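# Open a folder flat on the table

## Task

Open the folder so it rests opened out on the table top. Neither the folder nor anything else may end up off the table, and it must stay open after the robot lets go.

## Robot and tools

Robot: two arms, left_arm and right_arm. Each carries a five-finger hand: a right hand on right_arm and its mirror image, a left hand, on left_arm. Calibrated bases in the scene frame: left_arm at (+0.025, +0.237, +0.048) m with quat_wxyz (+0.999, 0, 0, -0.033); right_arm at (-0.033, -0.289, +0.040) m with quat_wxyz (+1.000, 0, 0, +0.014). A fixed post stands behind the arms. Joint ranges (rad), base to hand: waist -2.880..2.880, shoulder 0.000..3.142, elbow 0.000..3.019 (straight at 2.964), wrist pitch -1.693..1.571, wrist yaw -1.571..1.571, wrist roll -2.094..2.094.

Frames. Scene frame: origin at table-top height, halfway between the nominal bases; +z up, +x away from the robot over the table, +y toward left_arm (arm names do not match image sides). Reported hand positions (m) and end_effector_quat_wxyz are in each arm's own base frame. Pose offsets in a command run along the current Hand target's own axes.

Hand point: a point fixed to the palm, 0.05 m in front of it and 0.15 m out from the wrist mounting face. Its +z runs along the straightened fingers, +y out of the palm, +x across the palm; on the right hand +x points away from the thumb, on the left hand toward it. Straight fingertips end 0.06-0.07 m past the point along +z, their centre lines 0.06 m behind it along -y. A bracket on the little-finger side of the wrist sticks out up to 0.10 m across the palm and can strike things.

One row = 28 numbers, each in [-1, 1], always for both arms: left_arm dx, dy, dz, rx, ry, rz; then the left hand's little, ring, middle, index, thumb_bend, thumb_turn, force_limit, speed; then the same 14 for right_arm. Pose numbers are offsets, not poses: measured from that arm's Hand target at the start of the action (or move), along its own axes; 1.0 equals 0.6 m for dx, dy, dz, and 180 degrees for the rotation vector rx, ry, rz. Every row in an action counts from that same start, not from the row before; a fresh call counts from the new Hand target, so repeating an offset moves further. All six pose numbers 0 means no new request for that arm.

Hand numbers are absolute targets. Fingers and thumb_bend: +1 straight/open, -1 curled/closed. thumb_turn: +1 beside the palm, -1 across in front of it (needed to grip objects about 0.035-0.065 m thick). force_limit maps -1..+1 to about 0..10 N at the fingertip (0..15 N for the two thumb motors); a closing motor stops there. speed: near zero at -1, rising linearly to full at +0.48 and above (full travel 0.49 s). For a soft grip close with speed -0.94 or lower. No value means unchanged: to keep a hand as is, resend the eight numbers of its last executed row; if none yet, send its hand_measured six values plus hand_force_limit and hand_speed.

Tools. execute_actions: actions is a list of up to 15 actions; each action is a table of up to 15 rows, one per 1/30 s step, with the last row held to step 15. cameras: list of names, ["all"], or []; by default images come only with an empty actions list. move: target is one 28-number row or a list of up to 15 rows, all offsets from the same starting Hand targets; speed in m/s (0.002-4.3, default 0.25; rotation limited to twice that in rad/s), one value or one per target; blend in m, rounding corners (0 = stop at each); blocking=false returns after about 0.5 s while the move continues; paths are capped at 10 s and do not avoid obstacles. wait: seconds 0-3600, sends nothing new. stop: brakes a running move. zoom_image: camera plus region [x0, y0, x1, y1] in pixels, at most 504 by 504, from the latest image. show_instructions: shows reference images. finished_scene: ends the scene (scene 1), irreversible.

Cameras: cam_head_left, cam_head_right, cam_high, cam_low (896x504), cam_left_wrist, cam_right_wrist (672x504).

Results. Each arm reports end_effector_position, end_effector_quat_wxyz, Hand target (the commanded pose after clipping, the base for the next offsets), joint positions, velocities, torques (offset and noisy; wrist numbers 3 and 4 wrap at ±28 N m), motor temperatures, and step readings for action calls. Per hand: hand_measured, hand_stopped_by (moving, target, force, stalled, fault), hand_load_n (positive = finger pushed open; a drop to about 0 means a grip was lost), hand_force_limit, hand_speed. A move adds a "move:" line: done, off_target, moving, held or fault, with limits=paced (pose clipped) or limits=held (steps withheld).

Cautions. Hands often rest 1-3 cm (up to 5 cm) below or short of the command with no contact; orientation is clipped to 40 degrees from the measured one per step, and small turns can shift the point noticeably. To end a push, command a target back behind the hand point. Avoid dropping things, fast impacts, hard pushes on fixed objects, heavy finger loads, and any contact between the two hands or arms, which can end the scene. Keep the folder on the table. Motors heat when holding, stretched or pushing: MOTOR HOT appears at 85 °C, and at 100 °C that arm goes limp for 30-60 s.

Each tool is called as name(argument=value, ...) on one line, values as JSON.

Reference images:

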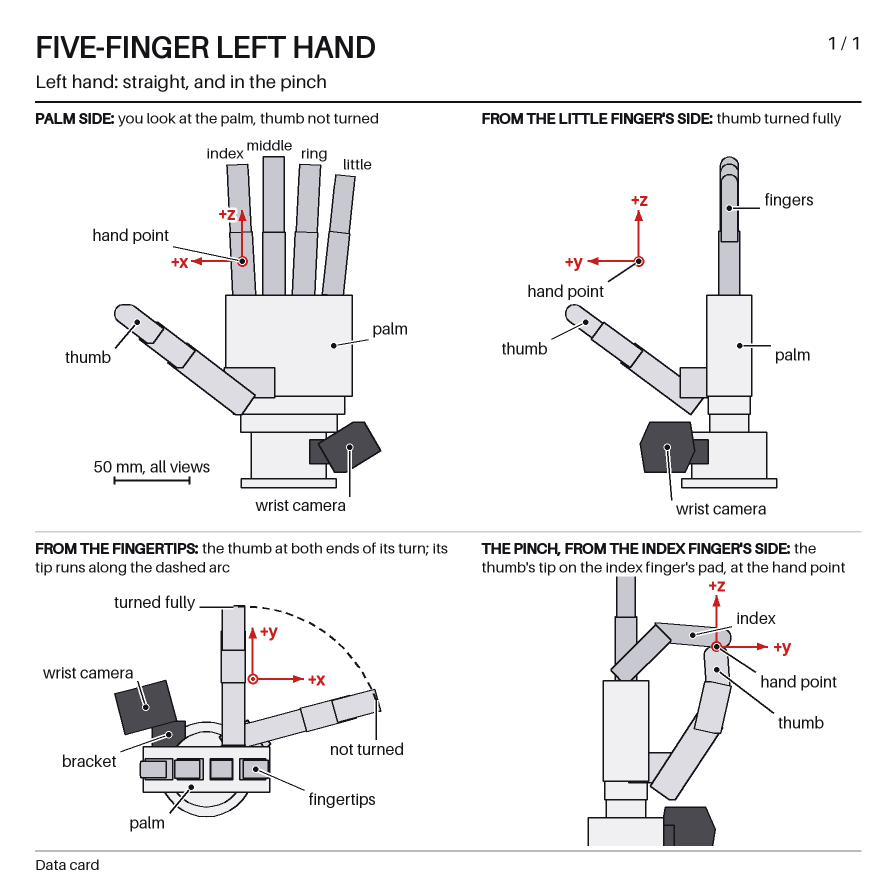

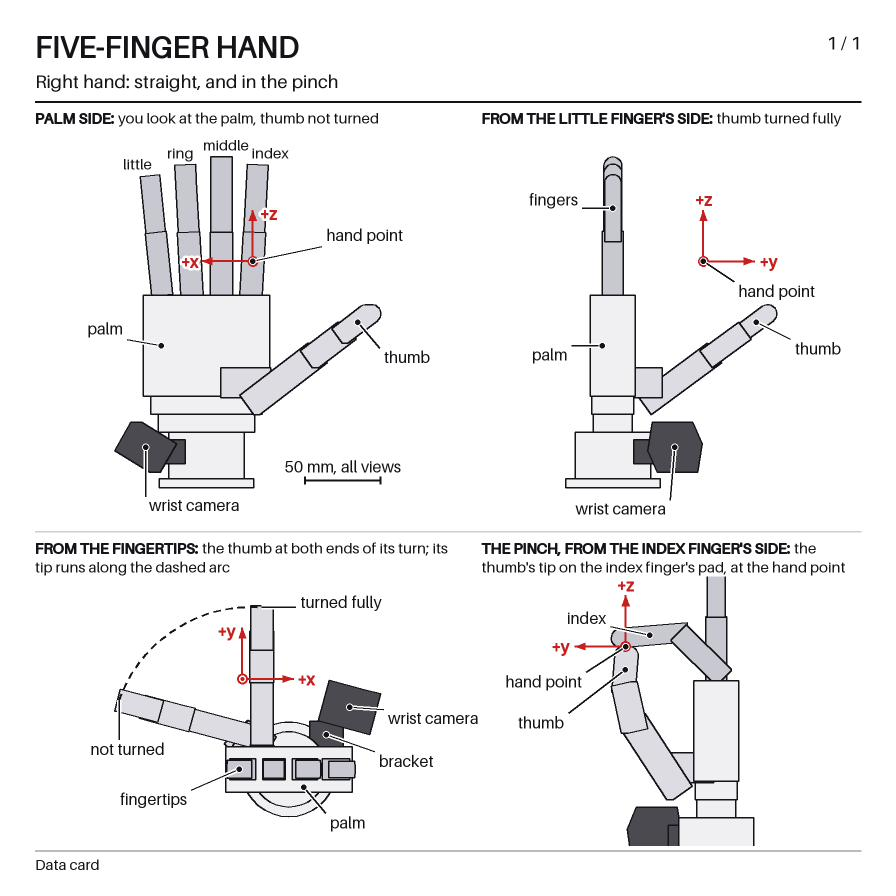

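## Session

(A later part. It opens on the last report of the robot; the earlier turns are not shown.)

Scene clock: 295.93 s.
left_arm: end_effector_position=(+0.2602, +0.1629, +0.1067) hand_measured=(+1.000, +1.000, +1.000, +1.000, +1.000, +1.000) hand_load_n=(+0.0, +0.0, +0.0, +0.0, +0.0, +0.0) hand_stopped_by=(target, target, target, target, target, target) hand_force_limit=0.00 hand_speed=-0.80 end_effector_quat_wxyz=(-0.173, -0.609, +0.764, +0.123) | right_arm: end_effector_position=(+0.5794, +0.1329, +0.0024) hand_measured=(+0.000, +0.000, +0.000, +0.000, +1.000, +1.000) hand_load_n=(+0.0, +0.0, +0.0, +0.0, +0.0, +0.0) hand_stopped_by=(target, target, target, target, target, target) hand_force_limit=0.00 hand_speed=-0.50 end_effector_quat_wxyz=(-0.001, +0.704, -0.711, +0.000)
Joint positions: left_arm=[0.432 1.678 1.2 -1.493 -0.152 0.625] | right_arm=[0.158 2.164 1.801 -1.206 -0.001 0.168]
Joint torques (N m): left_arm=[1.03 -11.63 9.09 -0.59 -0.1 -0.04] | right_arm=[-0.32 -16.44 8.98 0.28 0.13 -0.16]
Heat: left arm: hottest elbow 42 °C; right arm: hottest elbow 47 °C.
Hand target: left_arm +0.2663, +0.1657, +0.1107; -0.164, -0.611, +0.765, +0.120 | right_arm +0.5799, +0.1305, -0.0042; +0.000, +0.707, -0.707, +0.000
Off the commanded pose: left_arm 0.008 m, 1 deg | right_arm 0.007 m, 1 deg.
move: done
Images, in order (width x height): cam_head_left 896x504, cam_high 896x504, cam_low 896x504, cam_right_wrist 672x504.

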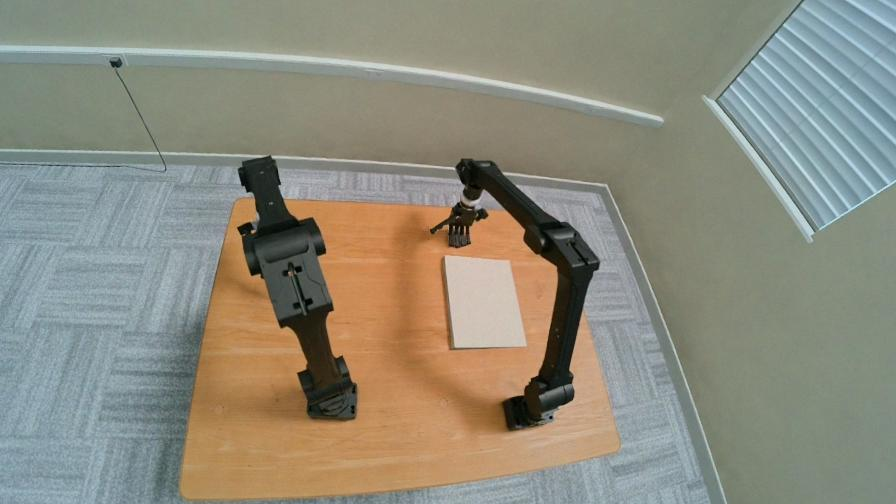

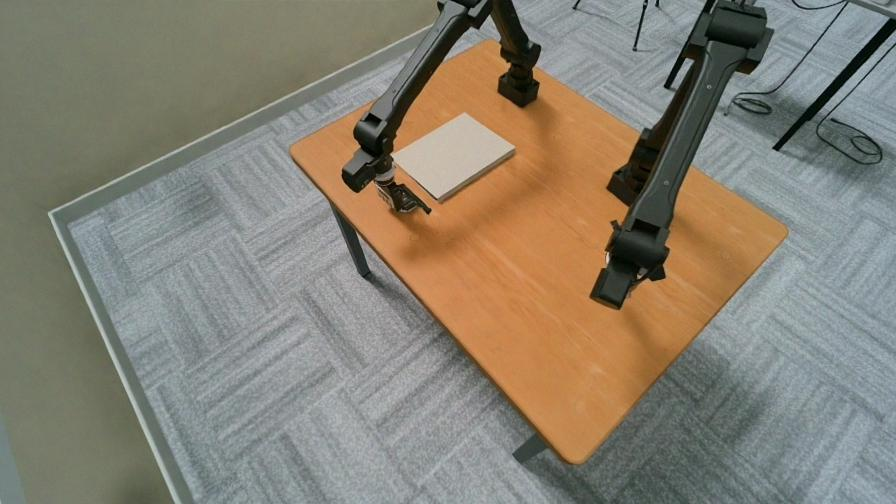

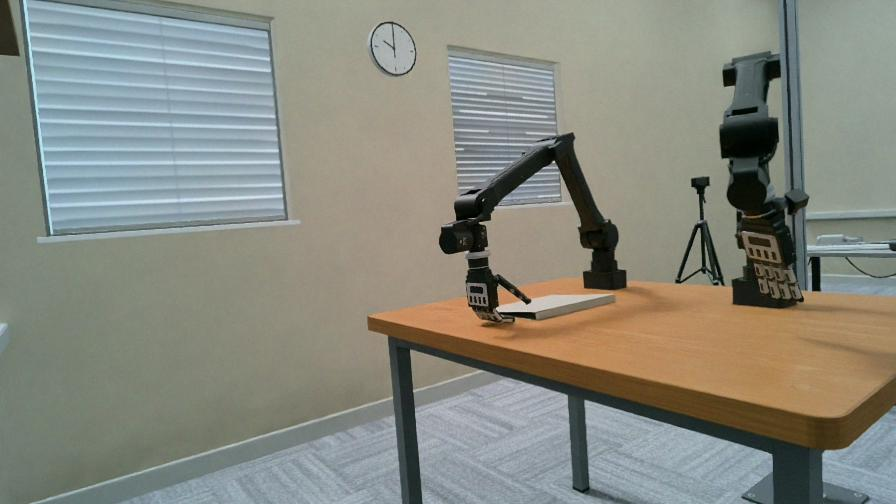

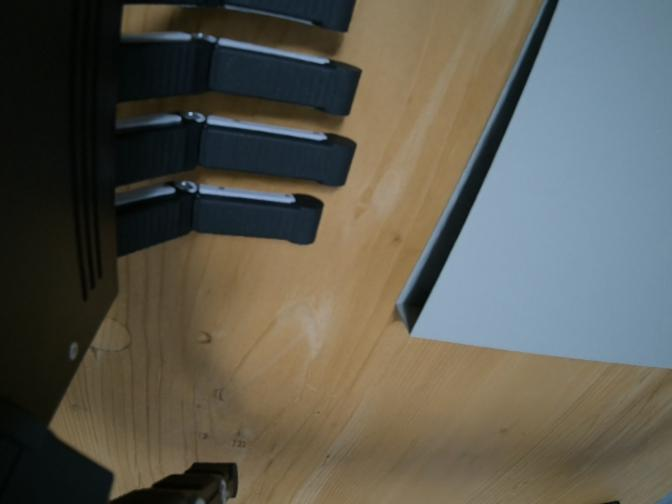

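move(target=[[0,0,0,0,0,0,1,1,1,1,1,1,0,-0.8,0,0.033,0,0,0,0,-1,-1,-1,0,1,1,0,-0.3]], speed=0.08, cameras=["cam_low","cam_high","cam_right_wrist","cam_head_left"])

zoom_image(camera="cam_low", region=[460, 260, 560, 330])

zoom_image(camera="cam_head_left", region=[420, 200, 520, 280])

Scene clock: 321.67 s.
left_arm: end_effector_position=(+0.2602, +0.1629, +0.1067) hand_measured=(+1.000, +1.000, +1.000, +1.000, +1.000, +1.000) hand_load_n=(+0.0, +0.0, +0.0, +0.0, +0.0, +0.0) hand_stopped_by=(target, target, target, target, target, target) hand_force_limit=0.00 hand_speed=-0.80 end_effector_quat_wxyz=(-0.173, -0.609, +0.764, +0.123) | right_arm: end_effector_position=(+0.5624, +0.1303, -0.0046) hand_measured=(-1.000, -1.000, -1.000, +0.000, +1.000, +1.000) hand_load_n=(+0.5, +0.0, +0.0, -2.5, +0.0, +0.0) hand_stopped_by=(target, target, target, target, target, target) hand_force_limit=0.00 hand_speed=-0.30 end_effector_quat_wxyz=(+0.002, +0.704, -0.711, -0.003)
Joint positions: left_arm=[0.432 1.678 1.2 -1.493 -0.152 0.625] | right_arm=[0.158 2.133 1.725 -1.169 -0.002 0.167]
Joint torques (N m): left_arm=[1.03 -12.51 8.92 -0.61 -0.11 0] | right_arm=[0.44 -17.26 7.82 0.27 0.16 -0.11]
Heat: left arm: hottest elbow 42 °C; right arm: hottest elbow 46 °C.
Hand target: left_arm +0.2663, +0.1657, +0.1107; -0.164, -0.611, +0.765, +0.120 | right_arm +0.5600, +0.1305, -0.0041; +0.000, +0.707, -0.707, +0.000
Off the commanded pose: left_arm 0.008 m, 1 deg | right_arm 0.002 m, 1 deg.
move: done
Images, in order (width x height): cam_head_left 896x504, cam_high 896x504, cam_low 896x504, cam_right_wrist 672x504.

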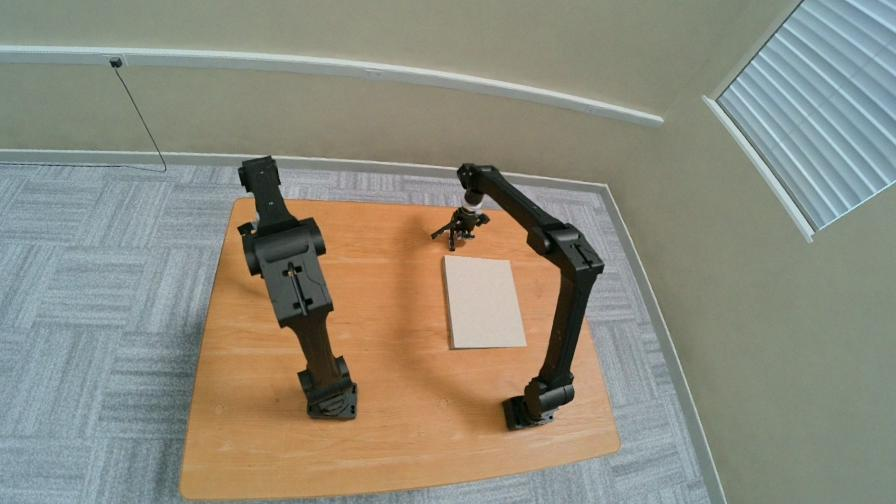

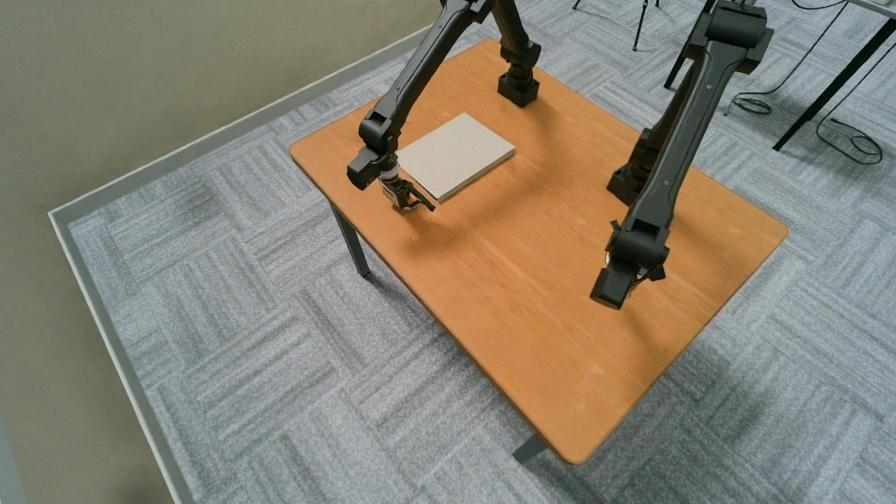

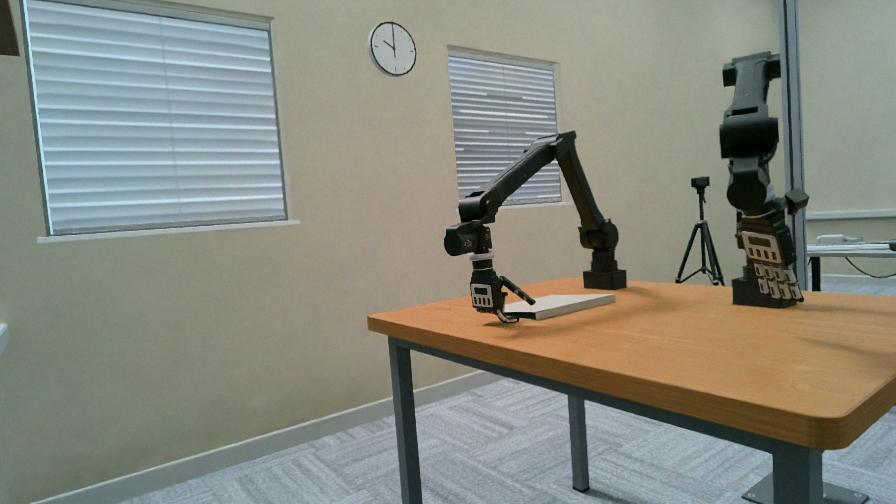

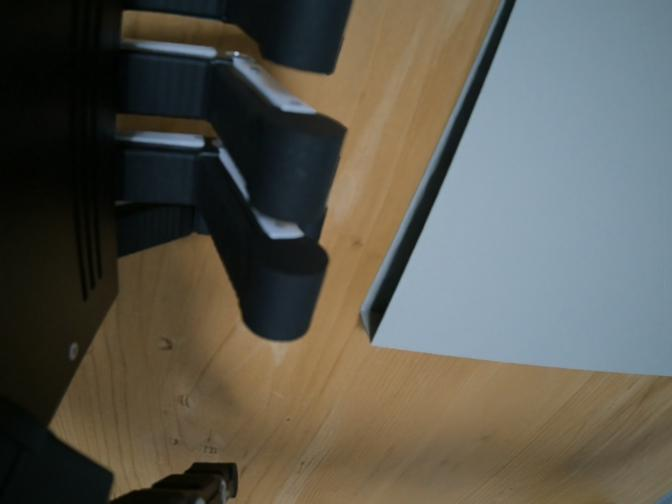

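Scaled by 5.040.

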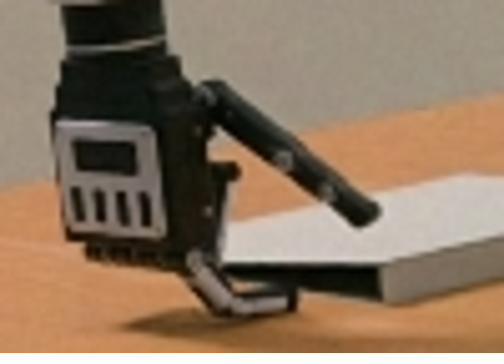

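Scaled by 5.040.

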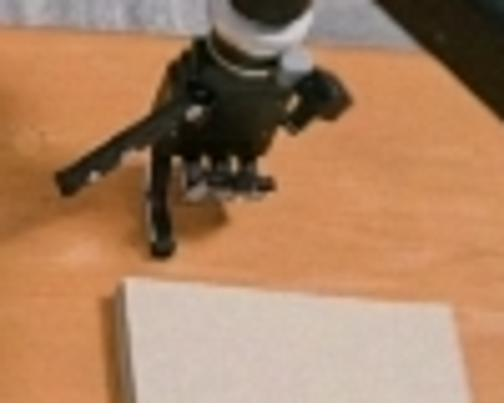

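move(target=[[0,0,0,0,0,0,1,1,1,1,1,1,0,-0.8,0,0.02,-0.012,0,0,0,-1,-1,-1,0.1,1,1,0,-0.3]], speed=0.08, cameras=["cam_low","cam_right_wrist","cam_head_left"])

zoom_image(camera="cam_low", region=[480, 280, 560, 336])

Scene clock: 329.77 s.
left_arm: end_effector_position=(+0.2602, +0.1629, +0.1067) hand_measured=(+1.000, +1.000, +1.000, +1.000, +1.000, +1.000) hand_load_n=(+0.0, +0.0, +0.0, +0.0, -0.5, +0.0) hand_stopped_by=(target, target, target, target, target, target) hand_force_limit=0.00 hand_speed=-0.80 end_effector_quat_wxyz=(-0.173, -0.609, +0.764, +0.123) | right_arm: end_effector_position=(+0.5519, +0.1286, +0.0020) hand_measured=(-1.000, -1.000, -1.000, +0.100, +1.000, +1.000) hand_load_n=(+0.0, +0.5, +0.0, -1.5, +0.0, +0.0) hand_stopped_by=(target, target, target, target, target, target) hand_force_limit=0.00 hand_speed=-0.30 end_effector_quat_wxyz=(+0.000, +0.705, -0.710, -0.002)
Joint positions: left_arm=[0.432 1.678 1.2 -1.493 -0.152 0.625] | right_arm=[0.158 2.097 1.682 -1.159 -0.002 0.165]
Joint torques (N m): left_arm=[0.91 -12.4 8.98 -0.49 -0.15 0.01] | right_arm=[0.62 -17.08 7.53 0.13 0.18 -0.05]
Heat: left arm: hottest elbow 42 °C; right arm: hottest elbow 46 °C.
Hand target: left_arm +0.2663, +0.1657, +0.1107; -0.164, -0.611, +0.765, +0.120 | right_arm +0.5480, +0.1305, +0.0030; +0.000, +0.707, -0.707, +0.000
Off the commanded pose: left_arm 0.008 m, 1 deg | right_arm 0.005 m, 0 deg.
move: done
Images, in order (width x height): cam_head_left 896x504, cam_low 896x504, cam_right_wrist 672x504.

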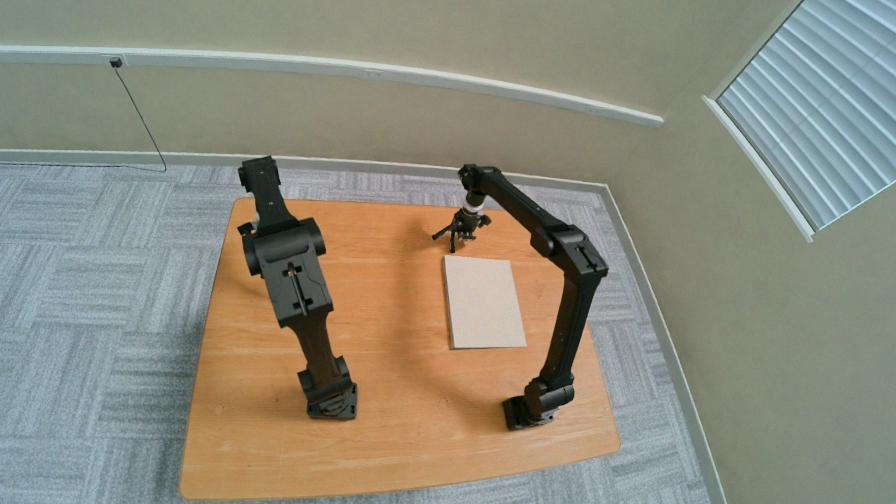

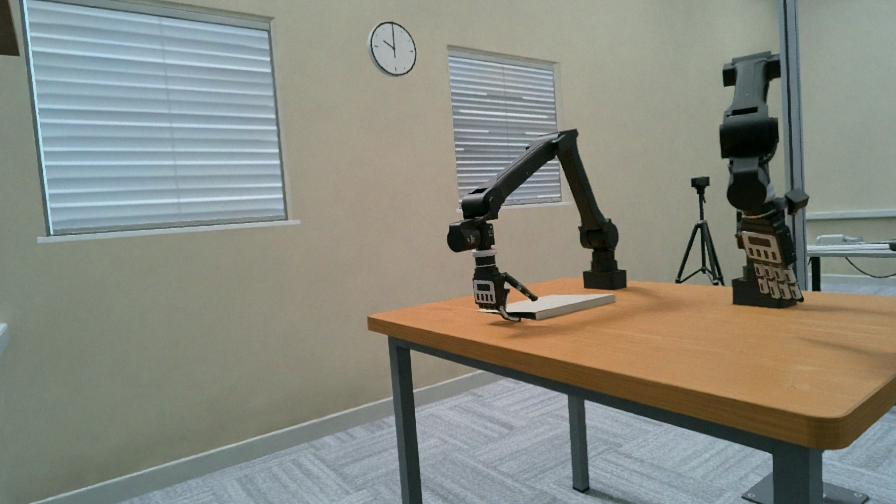

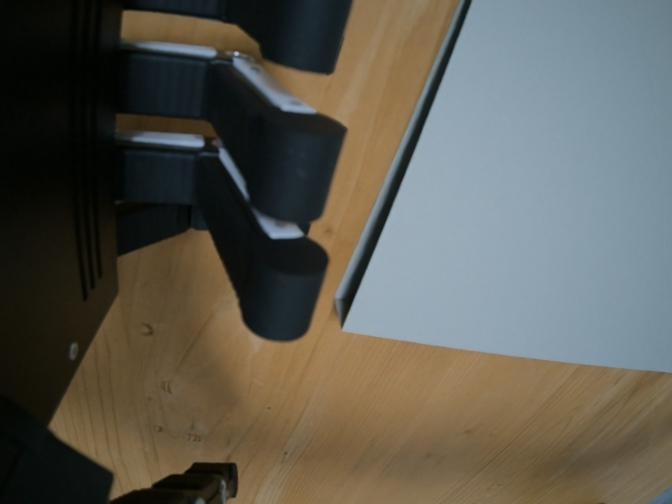

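Scaled by 6.300.

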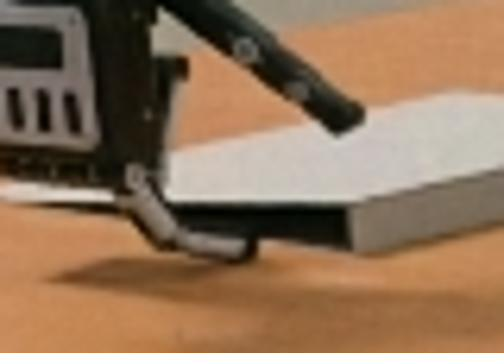

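zoom_image(camera="cam_head_left", region=[430, 220, 500, 276])

zoom_image(camera="cam_right_wrist", region=[240, 150, 440, 350])

Scaled by 7.200.

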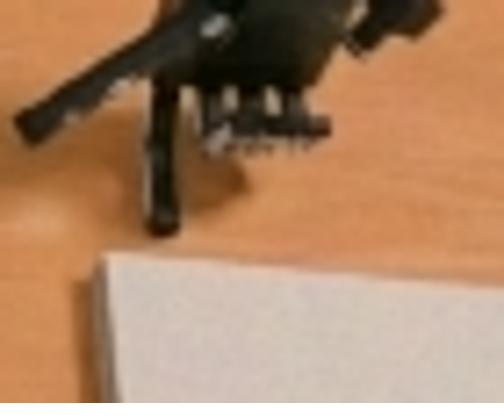

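Scaled by 2.520 from the camera's image (finer frame: 960x720).

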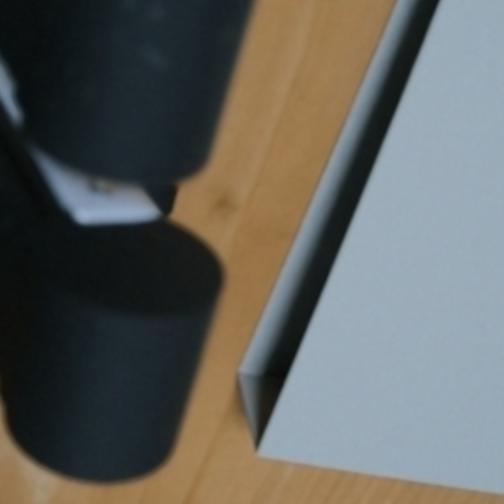

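move(target=[[0,0,0,0,0,0,1,1,1,1,1,1,0,-0.8,0,0.042,-0.0033,0,0,0,-1,-1,-1,0.1,1,1,0,-0.3]], speed=0.03, cameras=["cam_low","cam_right_wrist","cam_head_left"])

zoom_image(camera="cam_low", region=[480, 280, 560, 336])

zoom_image(camera="cam_head_left", region=[430, 220, 500, 276])

Scene clock: 350.10 s.
left_arm: end_effector_position=(+0.2602, +0.1629, +0.1067) hand_measured=(+1.000, +1.000, +1.000, +1.000, +1.000, +1.000) hand_load_n=(+0.0, +0.0, +0.0, +0.0, +0.0, +0.0) hand_stopped_by=(target, target, target, target, target, target) hand_force_limit=0.00 hand_speed=-0.80 end_effector_quat_wxyz=(-0.173, -0.609, +0.764, +0.123) | right_arm: end_effector_position=(+0.5264, +0.1258, +0.0018) hand_measured=(-1.000, -1.000, -1.000, +0.100, +1.000, +1.000) hand_load_n=(+0.0, +0.0, +0.0, -1.0, +0.0, +0.0) hand_stopped_by=(target, target, target, target, target, target) hand_force_limit=0.00 hand_speed=-0.30 end_effector_quat_wxyz=(+0.002, +0.705, -0.709, -0.003)
Joint positions: left_arm=[0.432 1.678 1.2 -1.493 -0.152 0.625] | right_arm=[0.16 2.038 1.582 -1.121 -0.002 0.165]
Joint torques (N m): left_arm=[0.67 -11.81 8.91 -0.51 -0.1 -0.02] | right_arm=[0.85 -15.85 7.65 0.18 0.19 0.01]
Heat: left arm: hottest elbow 42 °C; right arm: hottest elbow 46 °C.
Hand target: left_arm +0.2663, +0.1657, +0.1107; -0.164, -0.611, +0.765, +0.120 | right_arm +0.5227, +0.1305, +0.0051; +0.000, +0.707, -0.707, +0.000
Off the commanded pose: left_arm 0.008 m, 1 deg | right_arm 0.007 m, 1 deg.
move: done
Images, in order (width x height): cam_head_left 896x504, cam_low 896x504, cam_right_wrist 672x504.

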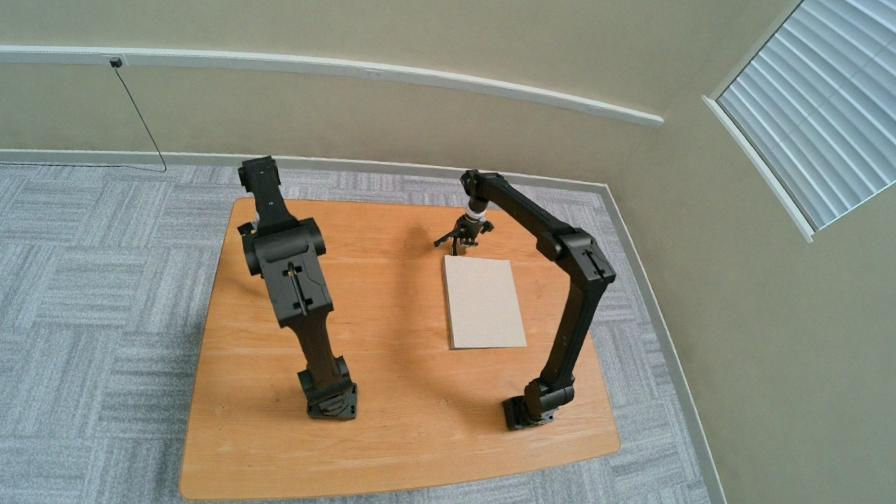

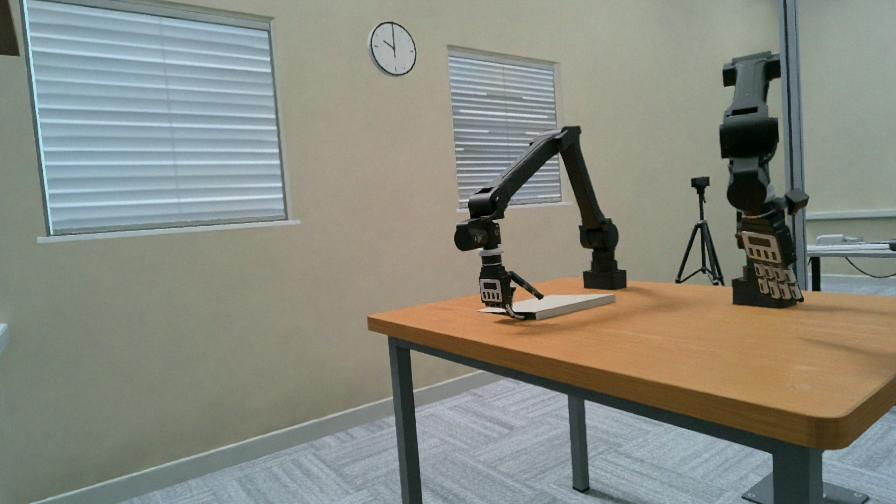

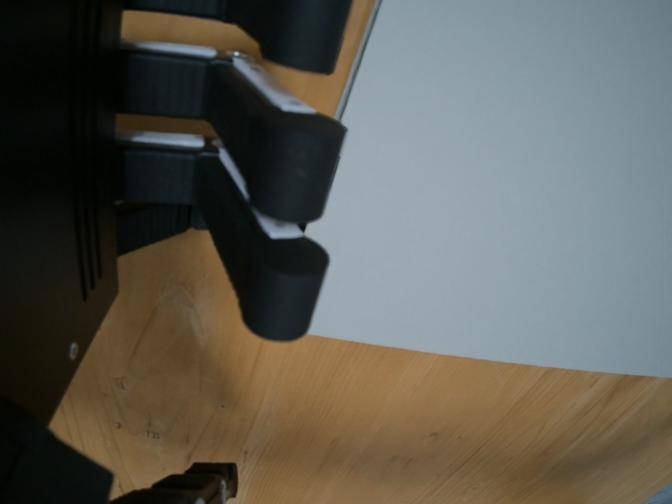

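Scaled by 6.300.

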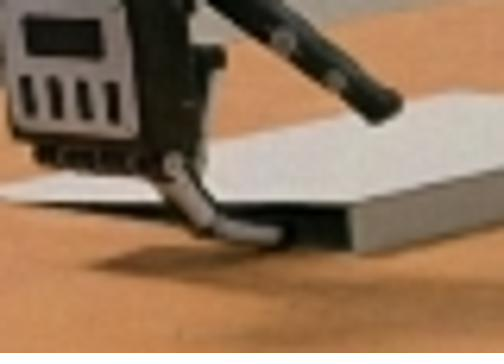

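Scaled by 7.200.

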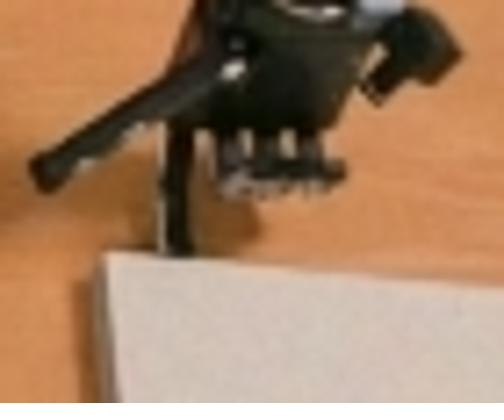

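move(target=[[0,0,0,0,0,0,1,1,1,1,1,1,0,-0.8,0,0.013,-0.0067,0,0,0,-1,-1,-1,0.1,1,1,0,-0.3],[0,0,0,0,0,0,1,1,1,1,1,1,0,-0.8,0,0.016,-0.03,0,0,0,-1,-1,-1,0.1,1,1,0,-0.3]], speed=0.03, blend=0.003, cameras=["cam_low","cam_right_wrist","cam_head_left"])

zoom_image(camera="cam_low", region=[460, 250, 590, 336])

zoom_image(camera="cam_head_left", region=[430, 220, 550, 276])

Scene clock: 356.70 s.
left_arm: end_effector_position=(+0.2602, +0.1629, +0.1067) hand_measured=(+1.000, +1.000, +1.000, +1.000, +1.000, +1.000) hand_load_n=(+0.0, +0.0, +0.0, +0.0, +0.0, +0.0) hand_stopped_by=(target, target, target, target, target, target) hand_force_limit=0.00 hand_speed=-0.80 end_effector_quat_wxyz=(-0.173, -0.609, +0.764, +0.123) | right_arm: end_effector_position=(+0.5142, +0.1260, +0.0101) hand_measured=(-1.000, -1.000, -1.000, +0.100, +1.000, +1.000) hand_load_n=(+0.0, +0.5, +0.0, +0.5, +0.0, +0.0) hand_stopped_by=(target, target, target, target, target, target) hand_force_limit=0.00 hand_speed=-0.30 end_effector_quat_wxyz=(+0.005, +0.707, -0.707, -0.005)
Joint positions: left_arm=[0.432 1.678 1.2 -1.493 -0.152 0.625] | right_arm=[0.164 2.005 1.55 -1.129 -0.002 0.165]
Joint torques (N m): left_arm=[0.85 -11.46 8.99 -0.38 -0.07 0.04] | right_arm=[0.91 -16.79 8.77 -0.46 0.17 0.06]
Motor temperatures (°C): left_arm=[30 34 42 32 32 32] | right_arm=[38 43 45 31 37 31]
Heat: left arm: hottest elbow 42 °C; right arm: hottest elbow 45 °C.
Hand target: left_arm +0.2663, +0.1657, +0.1107; -0.164, -0.611, +0.765, +0.120 | right_arm +0.5133, +0.1305, +0.0231; +0.000, +0.707, -0.707, +0.000
Off the commanded pose: left_arm 0.008 m, 1 deg | right_arm 0.014 m, 1 deg.
move: off_target (right_arm)
Images, in order (width x height): cam_head_left 896x504, cam_low 896x504, cam_right_wrist 672x504.

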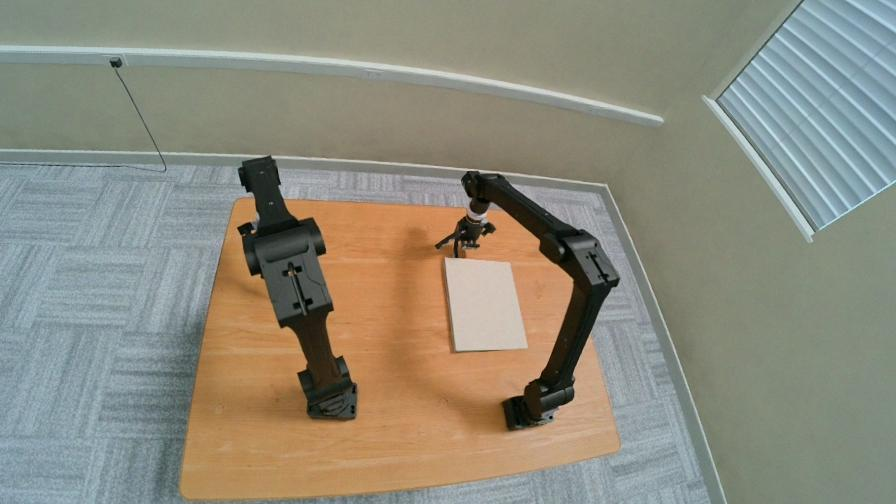

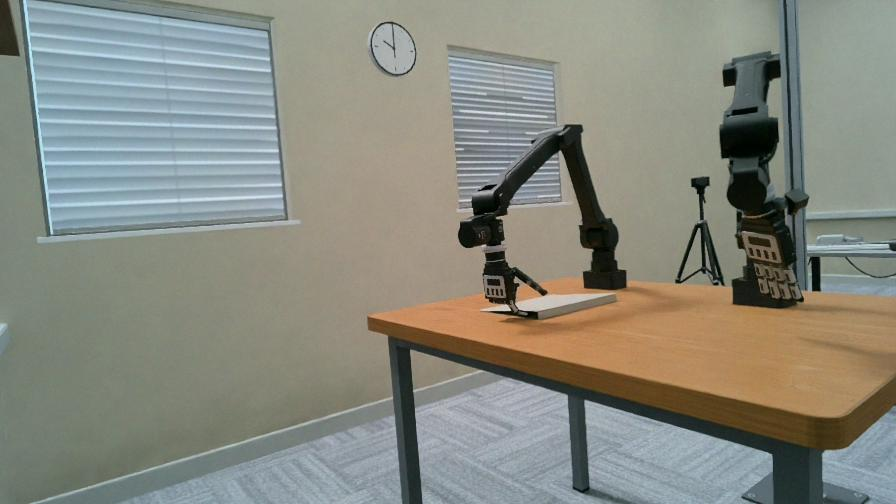

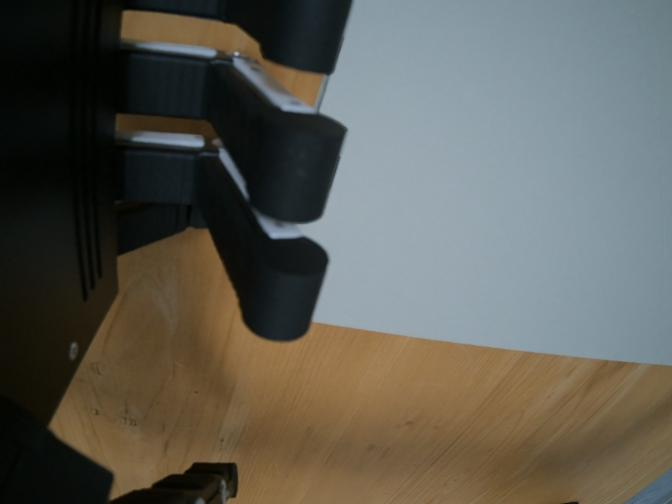

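Scaled by 3.877.

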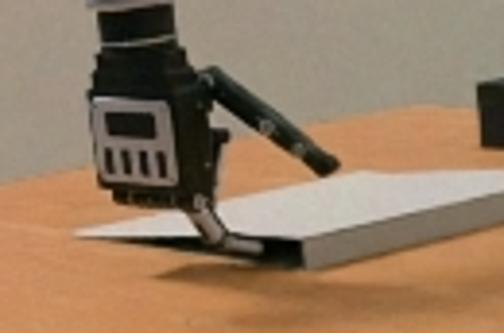

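Scaled by 4.200.

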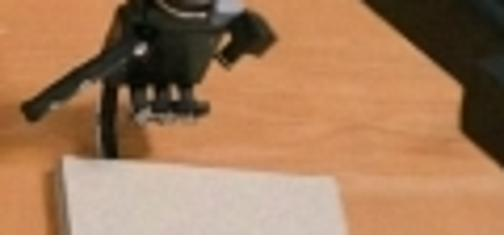

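move(target=[[0,0,0,0,0,0,1,1,1,1,1,1,0,-0.8,0,0,-0.025,0,0,0,-1,-1,-1,0.1,1,1,0,-0.3]], speed=0.03, cameras=["cam_low","cam_right_wrist","cam_head_left"])

zoom_image(camera="cam_low", region=[460, 250, 590, 336])

Scene clock: 363.00 s.
left_arm: end_effector_position=(+0.2602, +0.1629, +0.1067) hand_measured=(+1.000, +1.000, +1.000, +1.000, +1.000, +1.000) hand_load_n=(+0.0, +0.0, +0.0, +0.0, +0.0, +0.5) hand_stopped_by=(target, target, target, target, target, target) hand_force_limit=0.00 hand_speed=-0.80 end_effector_quat_wxyz=(-0.173, -0.609, +0.764, +0.123) | right_arm: end_effector_position=(+0.5077, +0.1247, +0.0182) hand_measured=(-1.000, -1.000, -1.000, +0.100, +1.000, +1.000) hand_load_n=(+0.0, +0.0, +0.0, +1.5, +0.0, +0.0) hand_stopped_by=(target, target, target, target, target, target) hand_force_limit=0.00 hand_speed=-0.30 end_effector_quat_wxyz=(+0.012, +0.707, -0.707, -0.010)
Joint positions: left_arm=[0.432 1.678 1.2 -1.493 -0.152 0.625] | right_arm=[0.164 1.993 1.55 -1.159 -0.001 0.165]
Joint torques (N m): left_arm=[0.5 -11.75 8.92 -0.61 -0.1 0.03] | right_arm=[0.56 -16.85 10.26 -0.54 0.12 0.02]
Heat: left arm: hottest elbow 42 °C; right arm: hottest elbow 46 °C.
Hand target: left_arm +0.2663, +0.1657, +0.1107; -0.164, -0.611, +0.765, +0.120 | right_arm +0.5133, +0.1305, +0.0381; +0.000, +0.707, -0.707, +0.000
Off the commanded pose: left_arm 0.008 m, 1 deg | right_arm 0.021 m, 2 deg.
move: off_target (right_arm)
Images, in order (width x height): cam_head_left 896x504, cam_low 896x504, cam_right_wrist 672x504.

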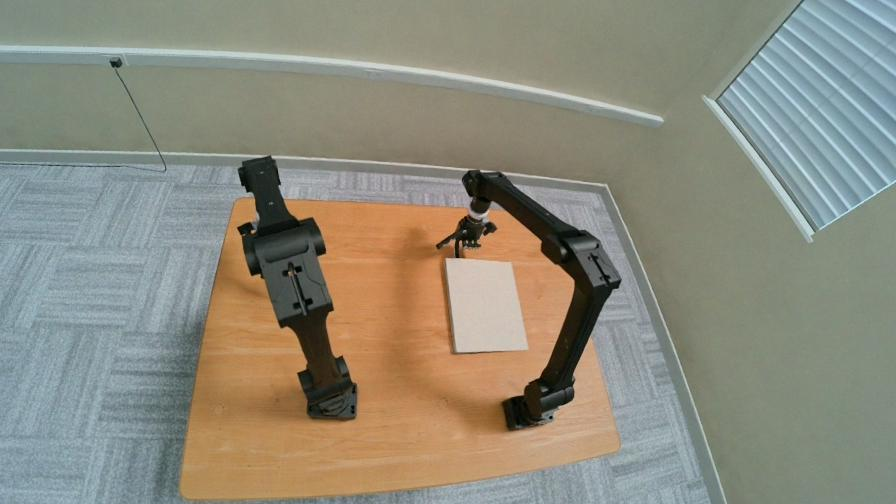

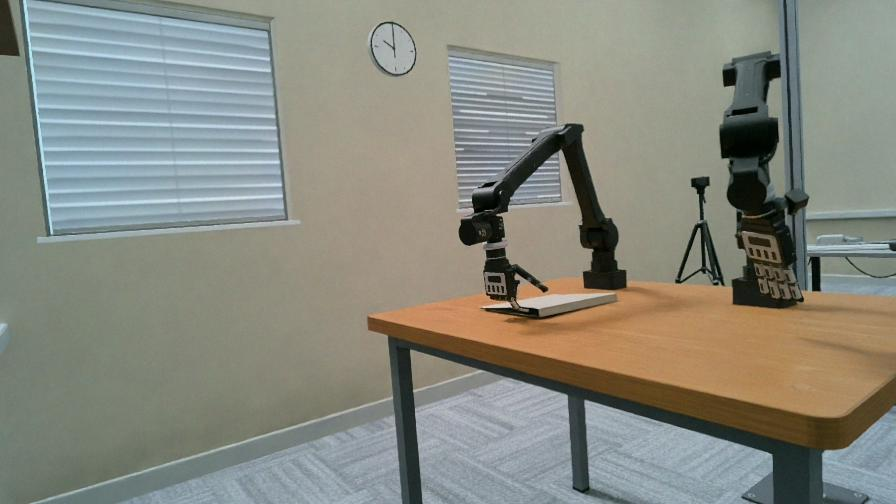

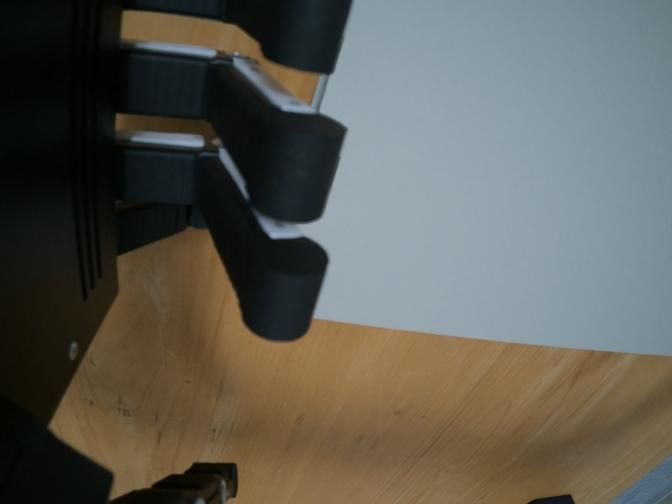

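Scaled by 3.877.

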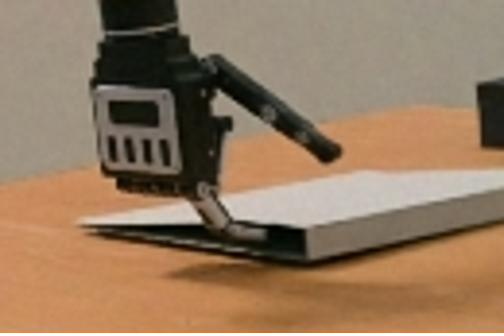

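move(target=[[0,0,0,0,0,0,1,1,1,1,1,1,0,-0.8,0,0,0.047,0,0,0,-1,-1,-1,0.1,1,1,0,-0.3]], speed=0.03, cameras=["cam_low","cam_right_wrist","cam_head_left"])

zoom_image(camera="cam_low", region=[460, 250, 590, 336])

zoom_image(camera="cam_head_left", region=[430, 220, 500, 276])

Scene clock: 409.73 s.
left_arm: end_effector_position=(+0.2602, +0.1629, +0.1067) hand_measured=(+1.000, +1.000, +1.000, +1.000, +1.000, +1.000) hand_load_n=(+0.0, +0.0, +0.0, +0.0, +0.0, +0.0) hand_stopped_by=(target, target, target, target, target, target) hand_force_limit=0.00 hand_speed=-0.80 end_effector_quat_wxyz=(-0.173, -0.609, +0.764, +0.123) | right_arm: end_effector_position=(+0.5123, +0.1255, +0.0124) hand_measured=(-1.000, -1.000, -1.000, +0.100, +1.000, +1.000) hand_load_n=(+0.0, +0.0, +0.0, +1.0, +0.0, +0.0) hand_stopped_by=(target, target, target, target, target, target) hand_force_limit=0.00 hand_speed=-0.30 end_effector_quat_wxyz=(+0.002, +0.707, -0.707, -0.002)
Joint positions: left_arm=[0.432 1.678 1.2 -1.493 -0.152 0.625] | right_arm=[0.164 1.993 1.537 -1.121 -0.001 0.165]
Joint torques (N m): left_arm=[1.67 -12.81 9.02 -0.47 -0.13 0.05] | right_arm=[0.91 -14.33 8.69 0.35 0.14 0.04]
Heat: left arm: hottest elbow 42 °C; right arm: hottest elbow 47 °C.
Hand target: left_arm +0.2663, +0.1657, +0.1107; -0.164, -0.611, +0.765, +0.120 | right_arm +0.5133, +0.1305, +0.0099; +0.000, +0.707, -0.707, +0.000
Off the commanded pose: left_arm 0.008 m, 1 deg | right_arm 0.006 m, 0 deg.
move: done
Images, in order (width x height): cam_head_left 896x504, cam_low 896x504, cam_right_wrist 672x504.

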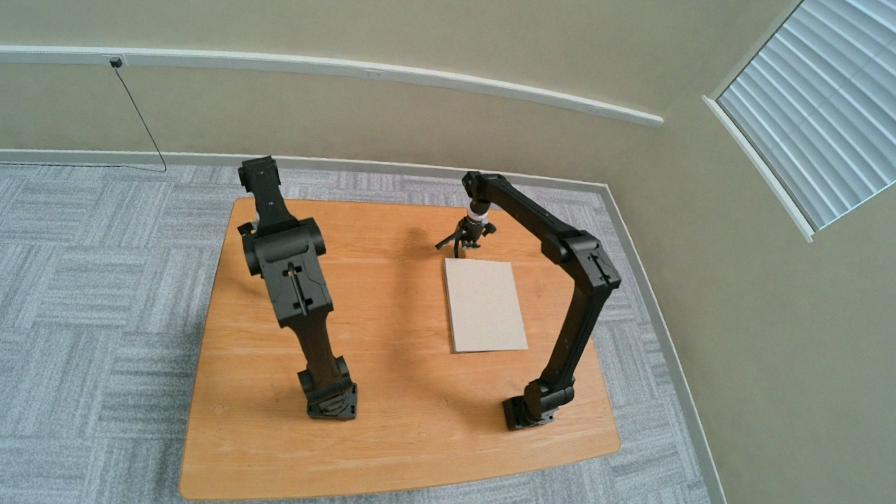

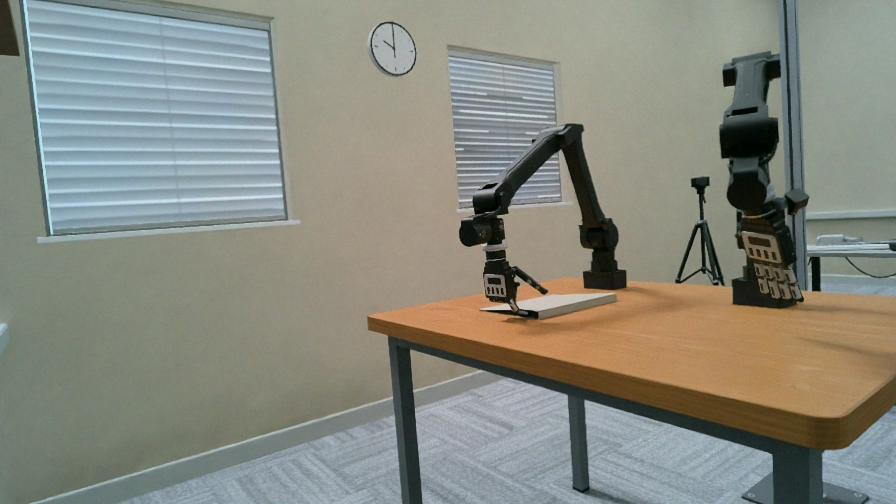

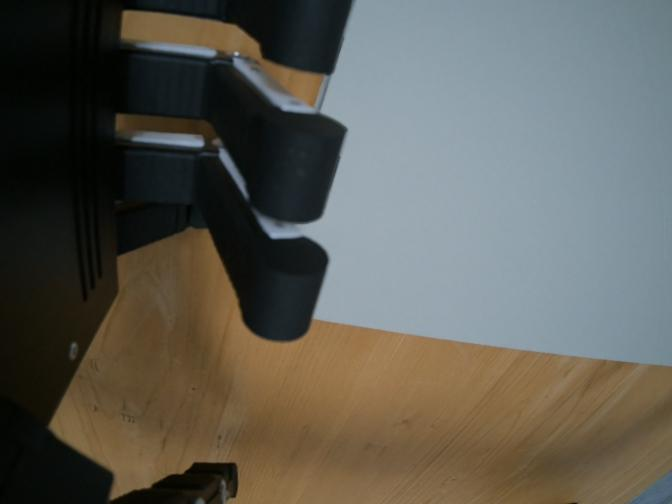

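Scaled by 3.877.

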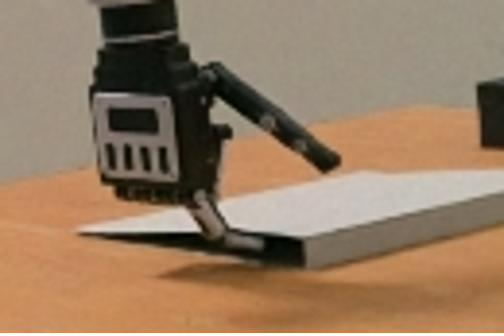

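Scaled by 7.200.

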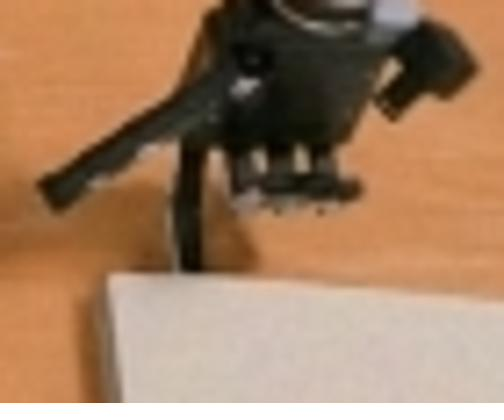

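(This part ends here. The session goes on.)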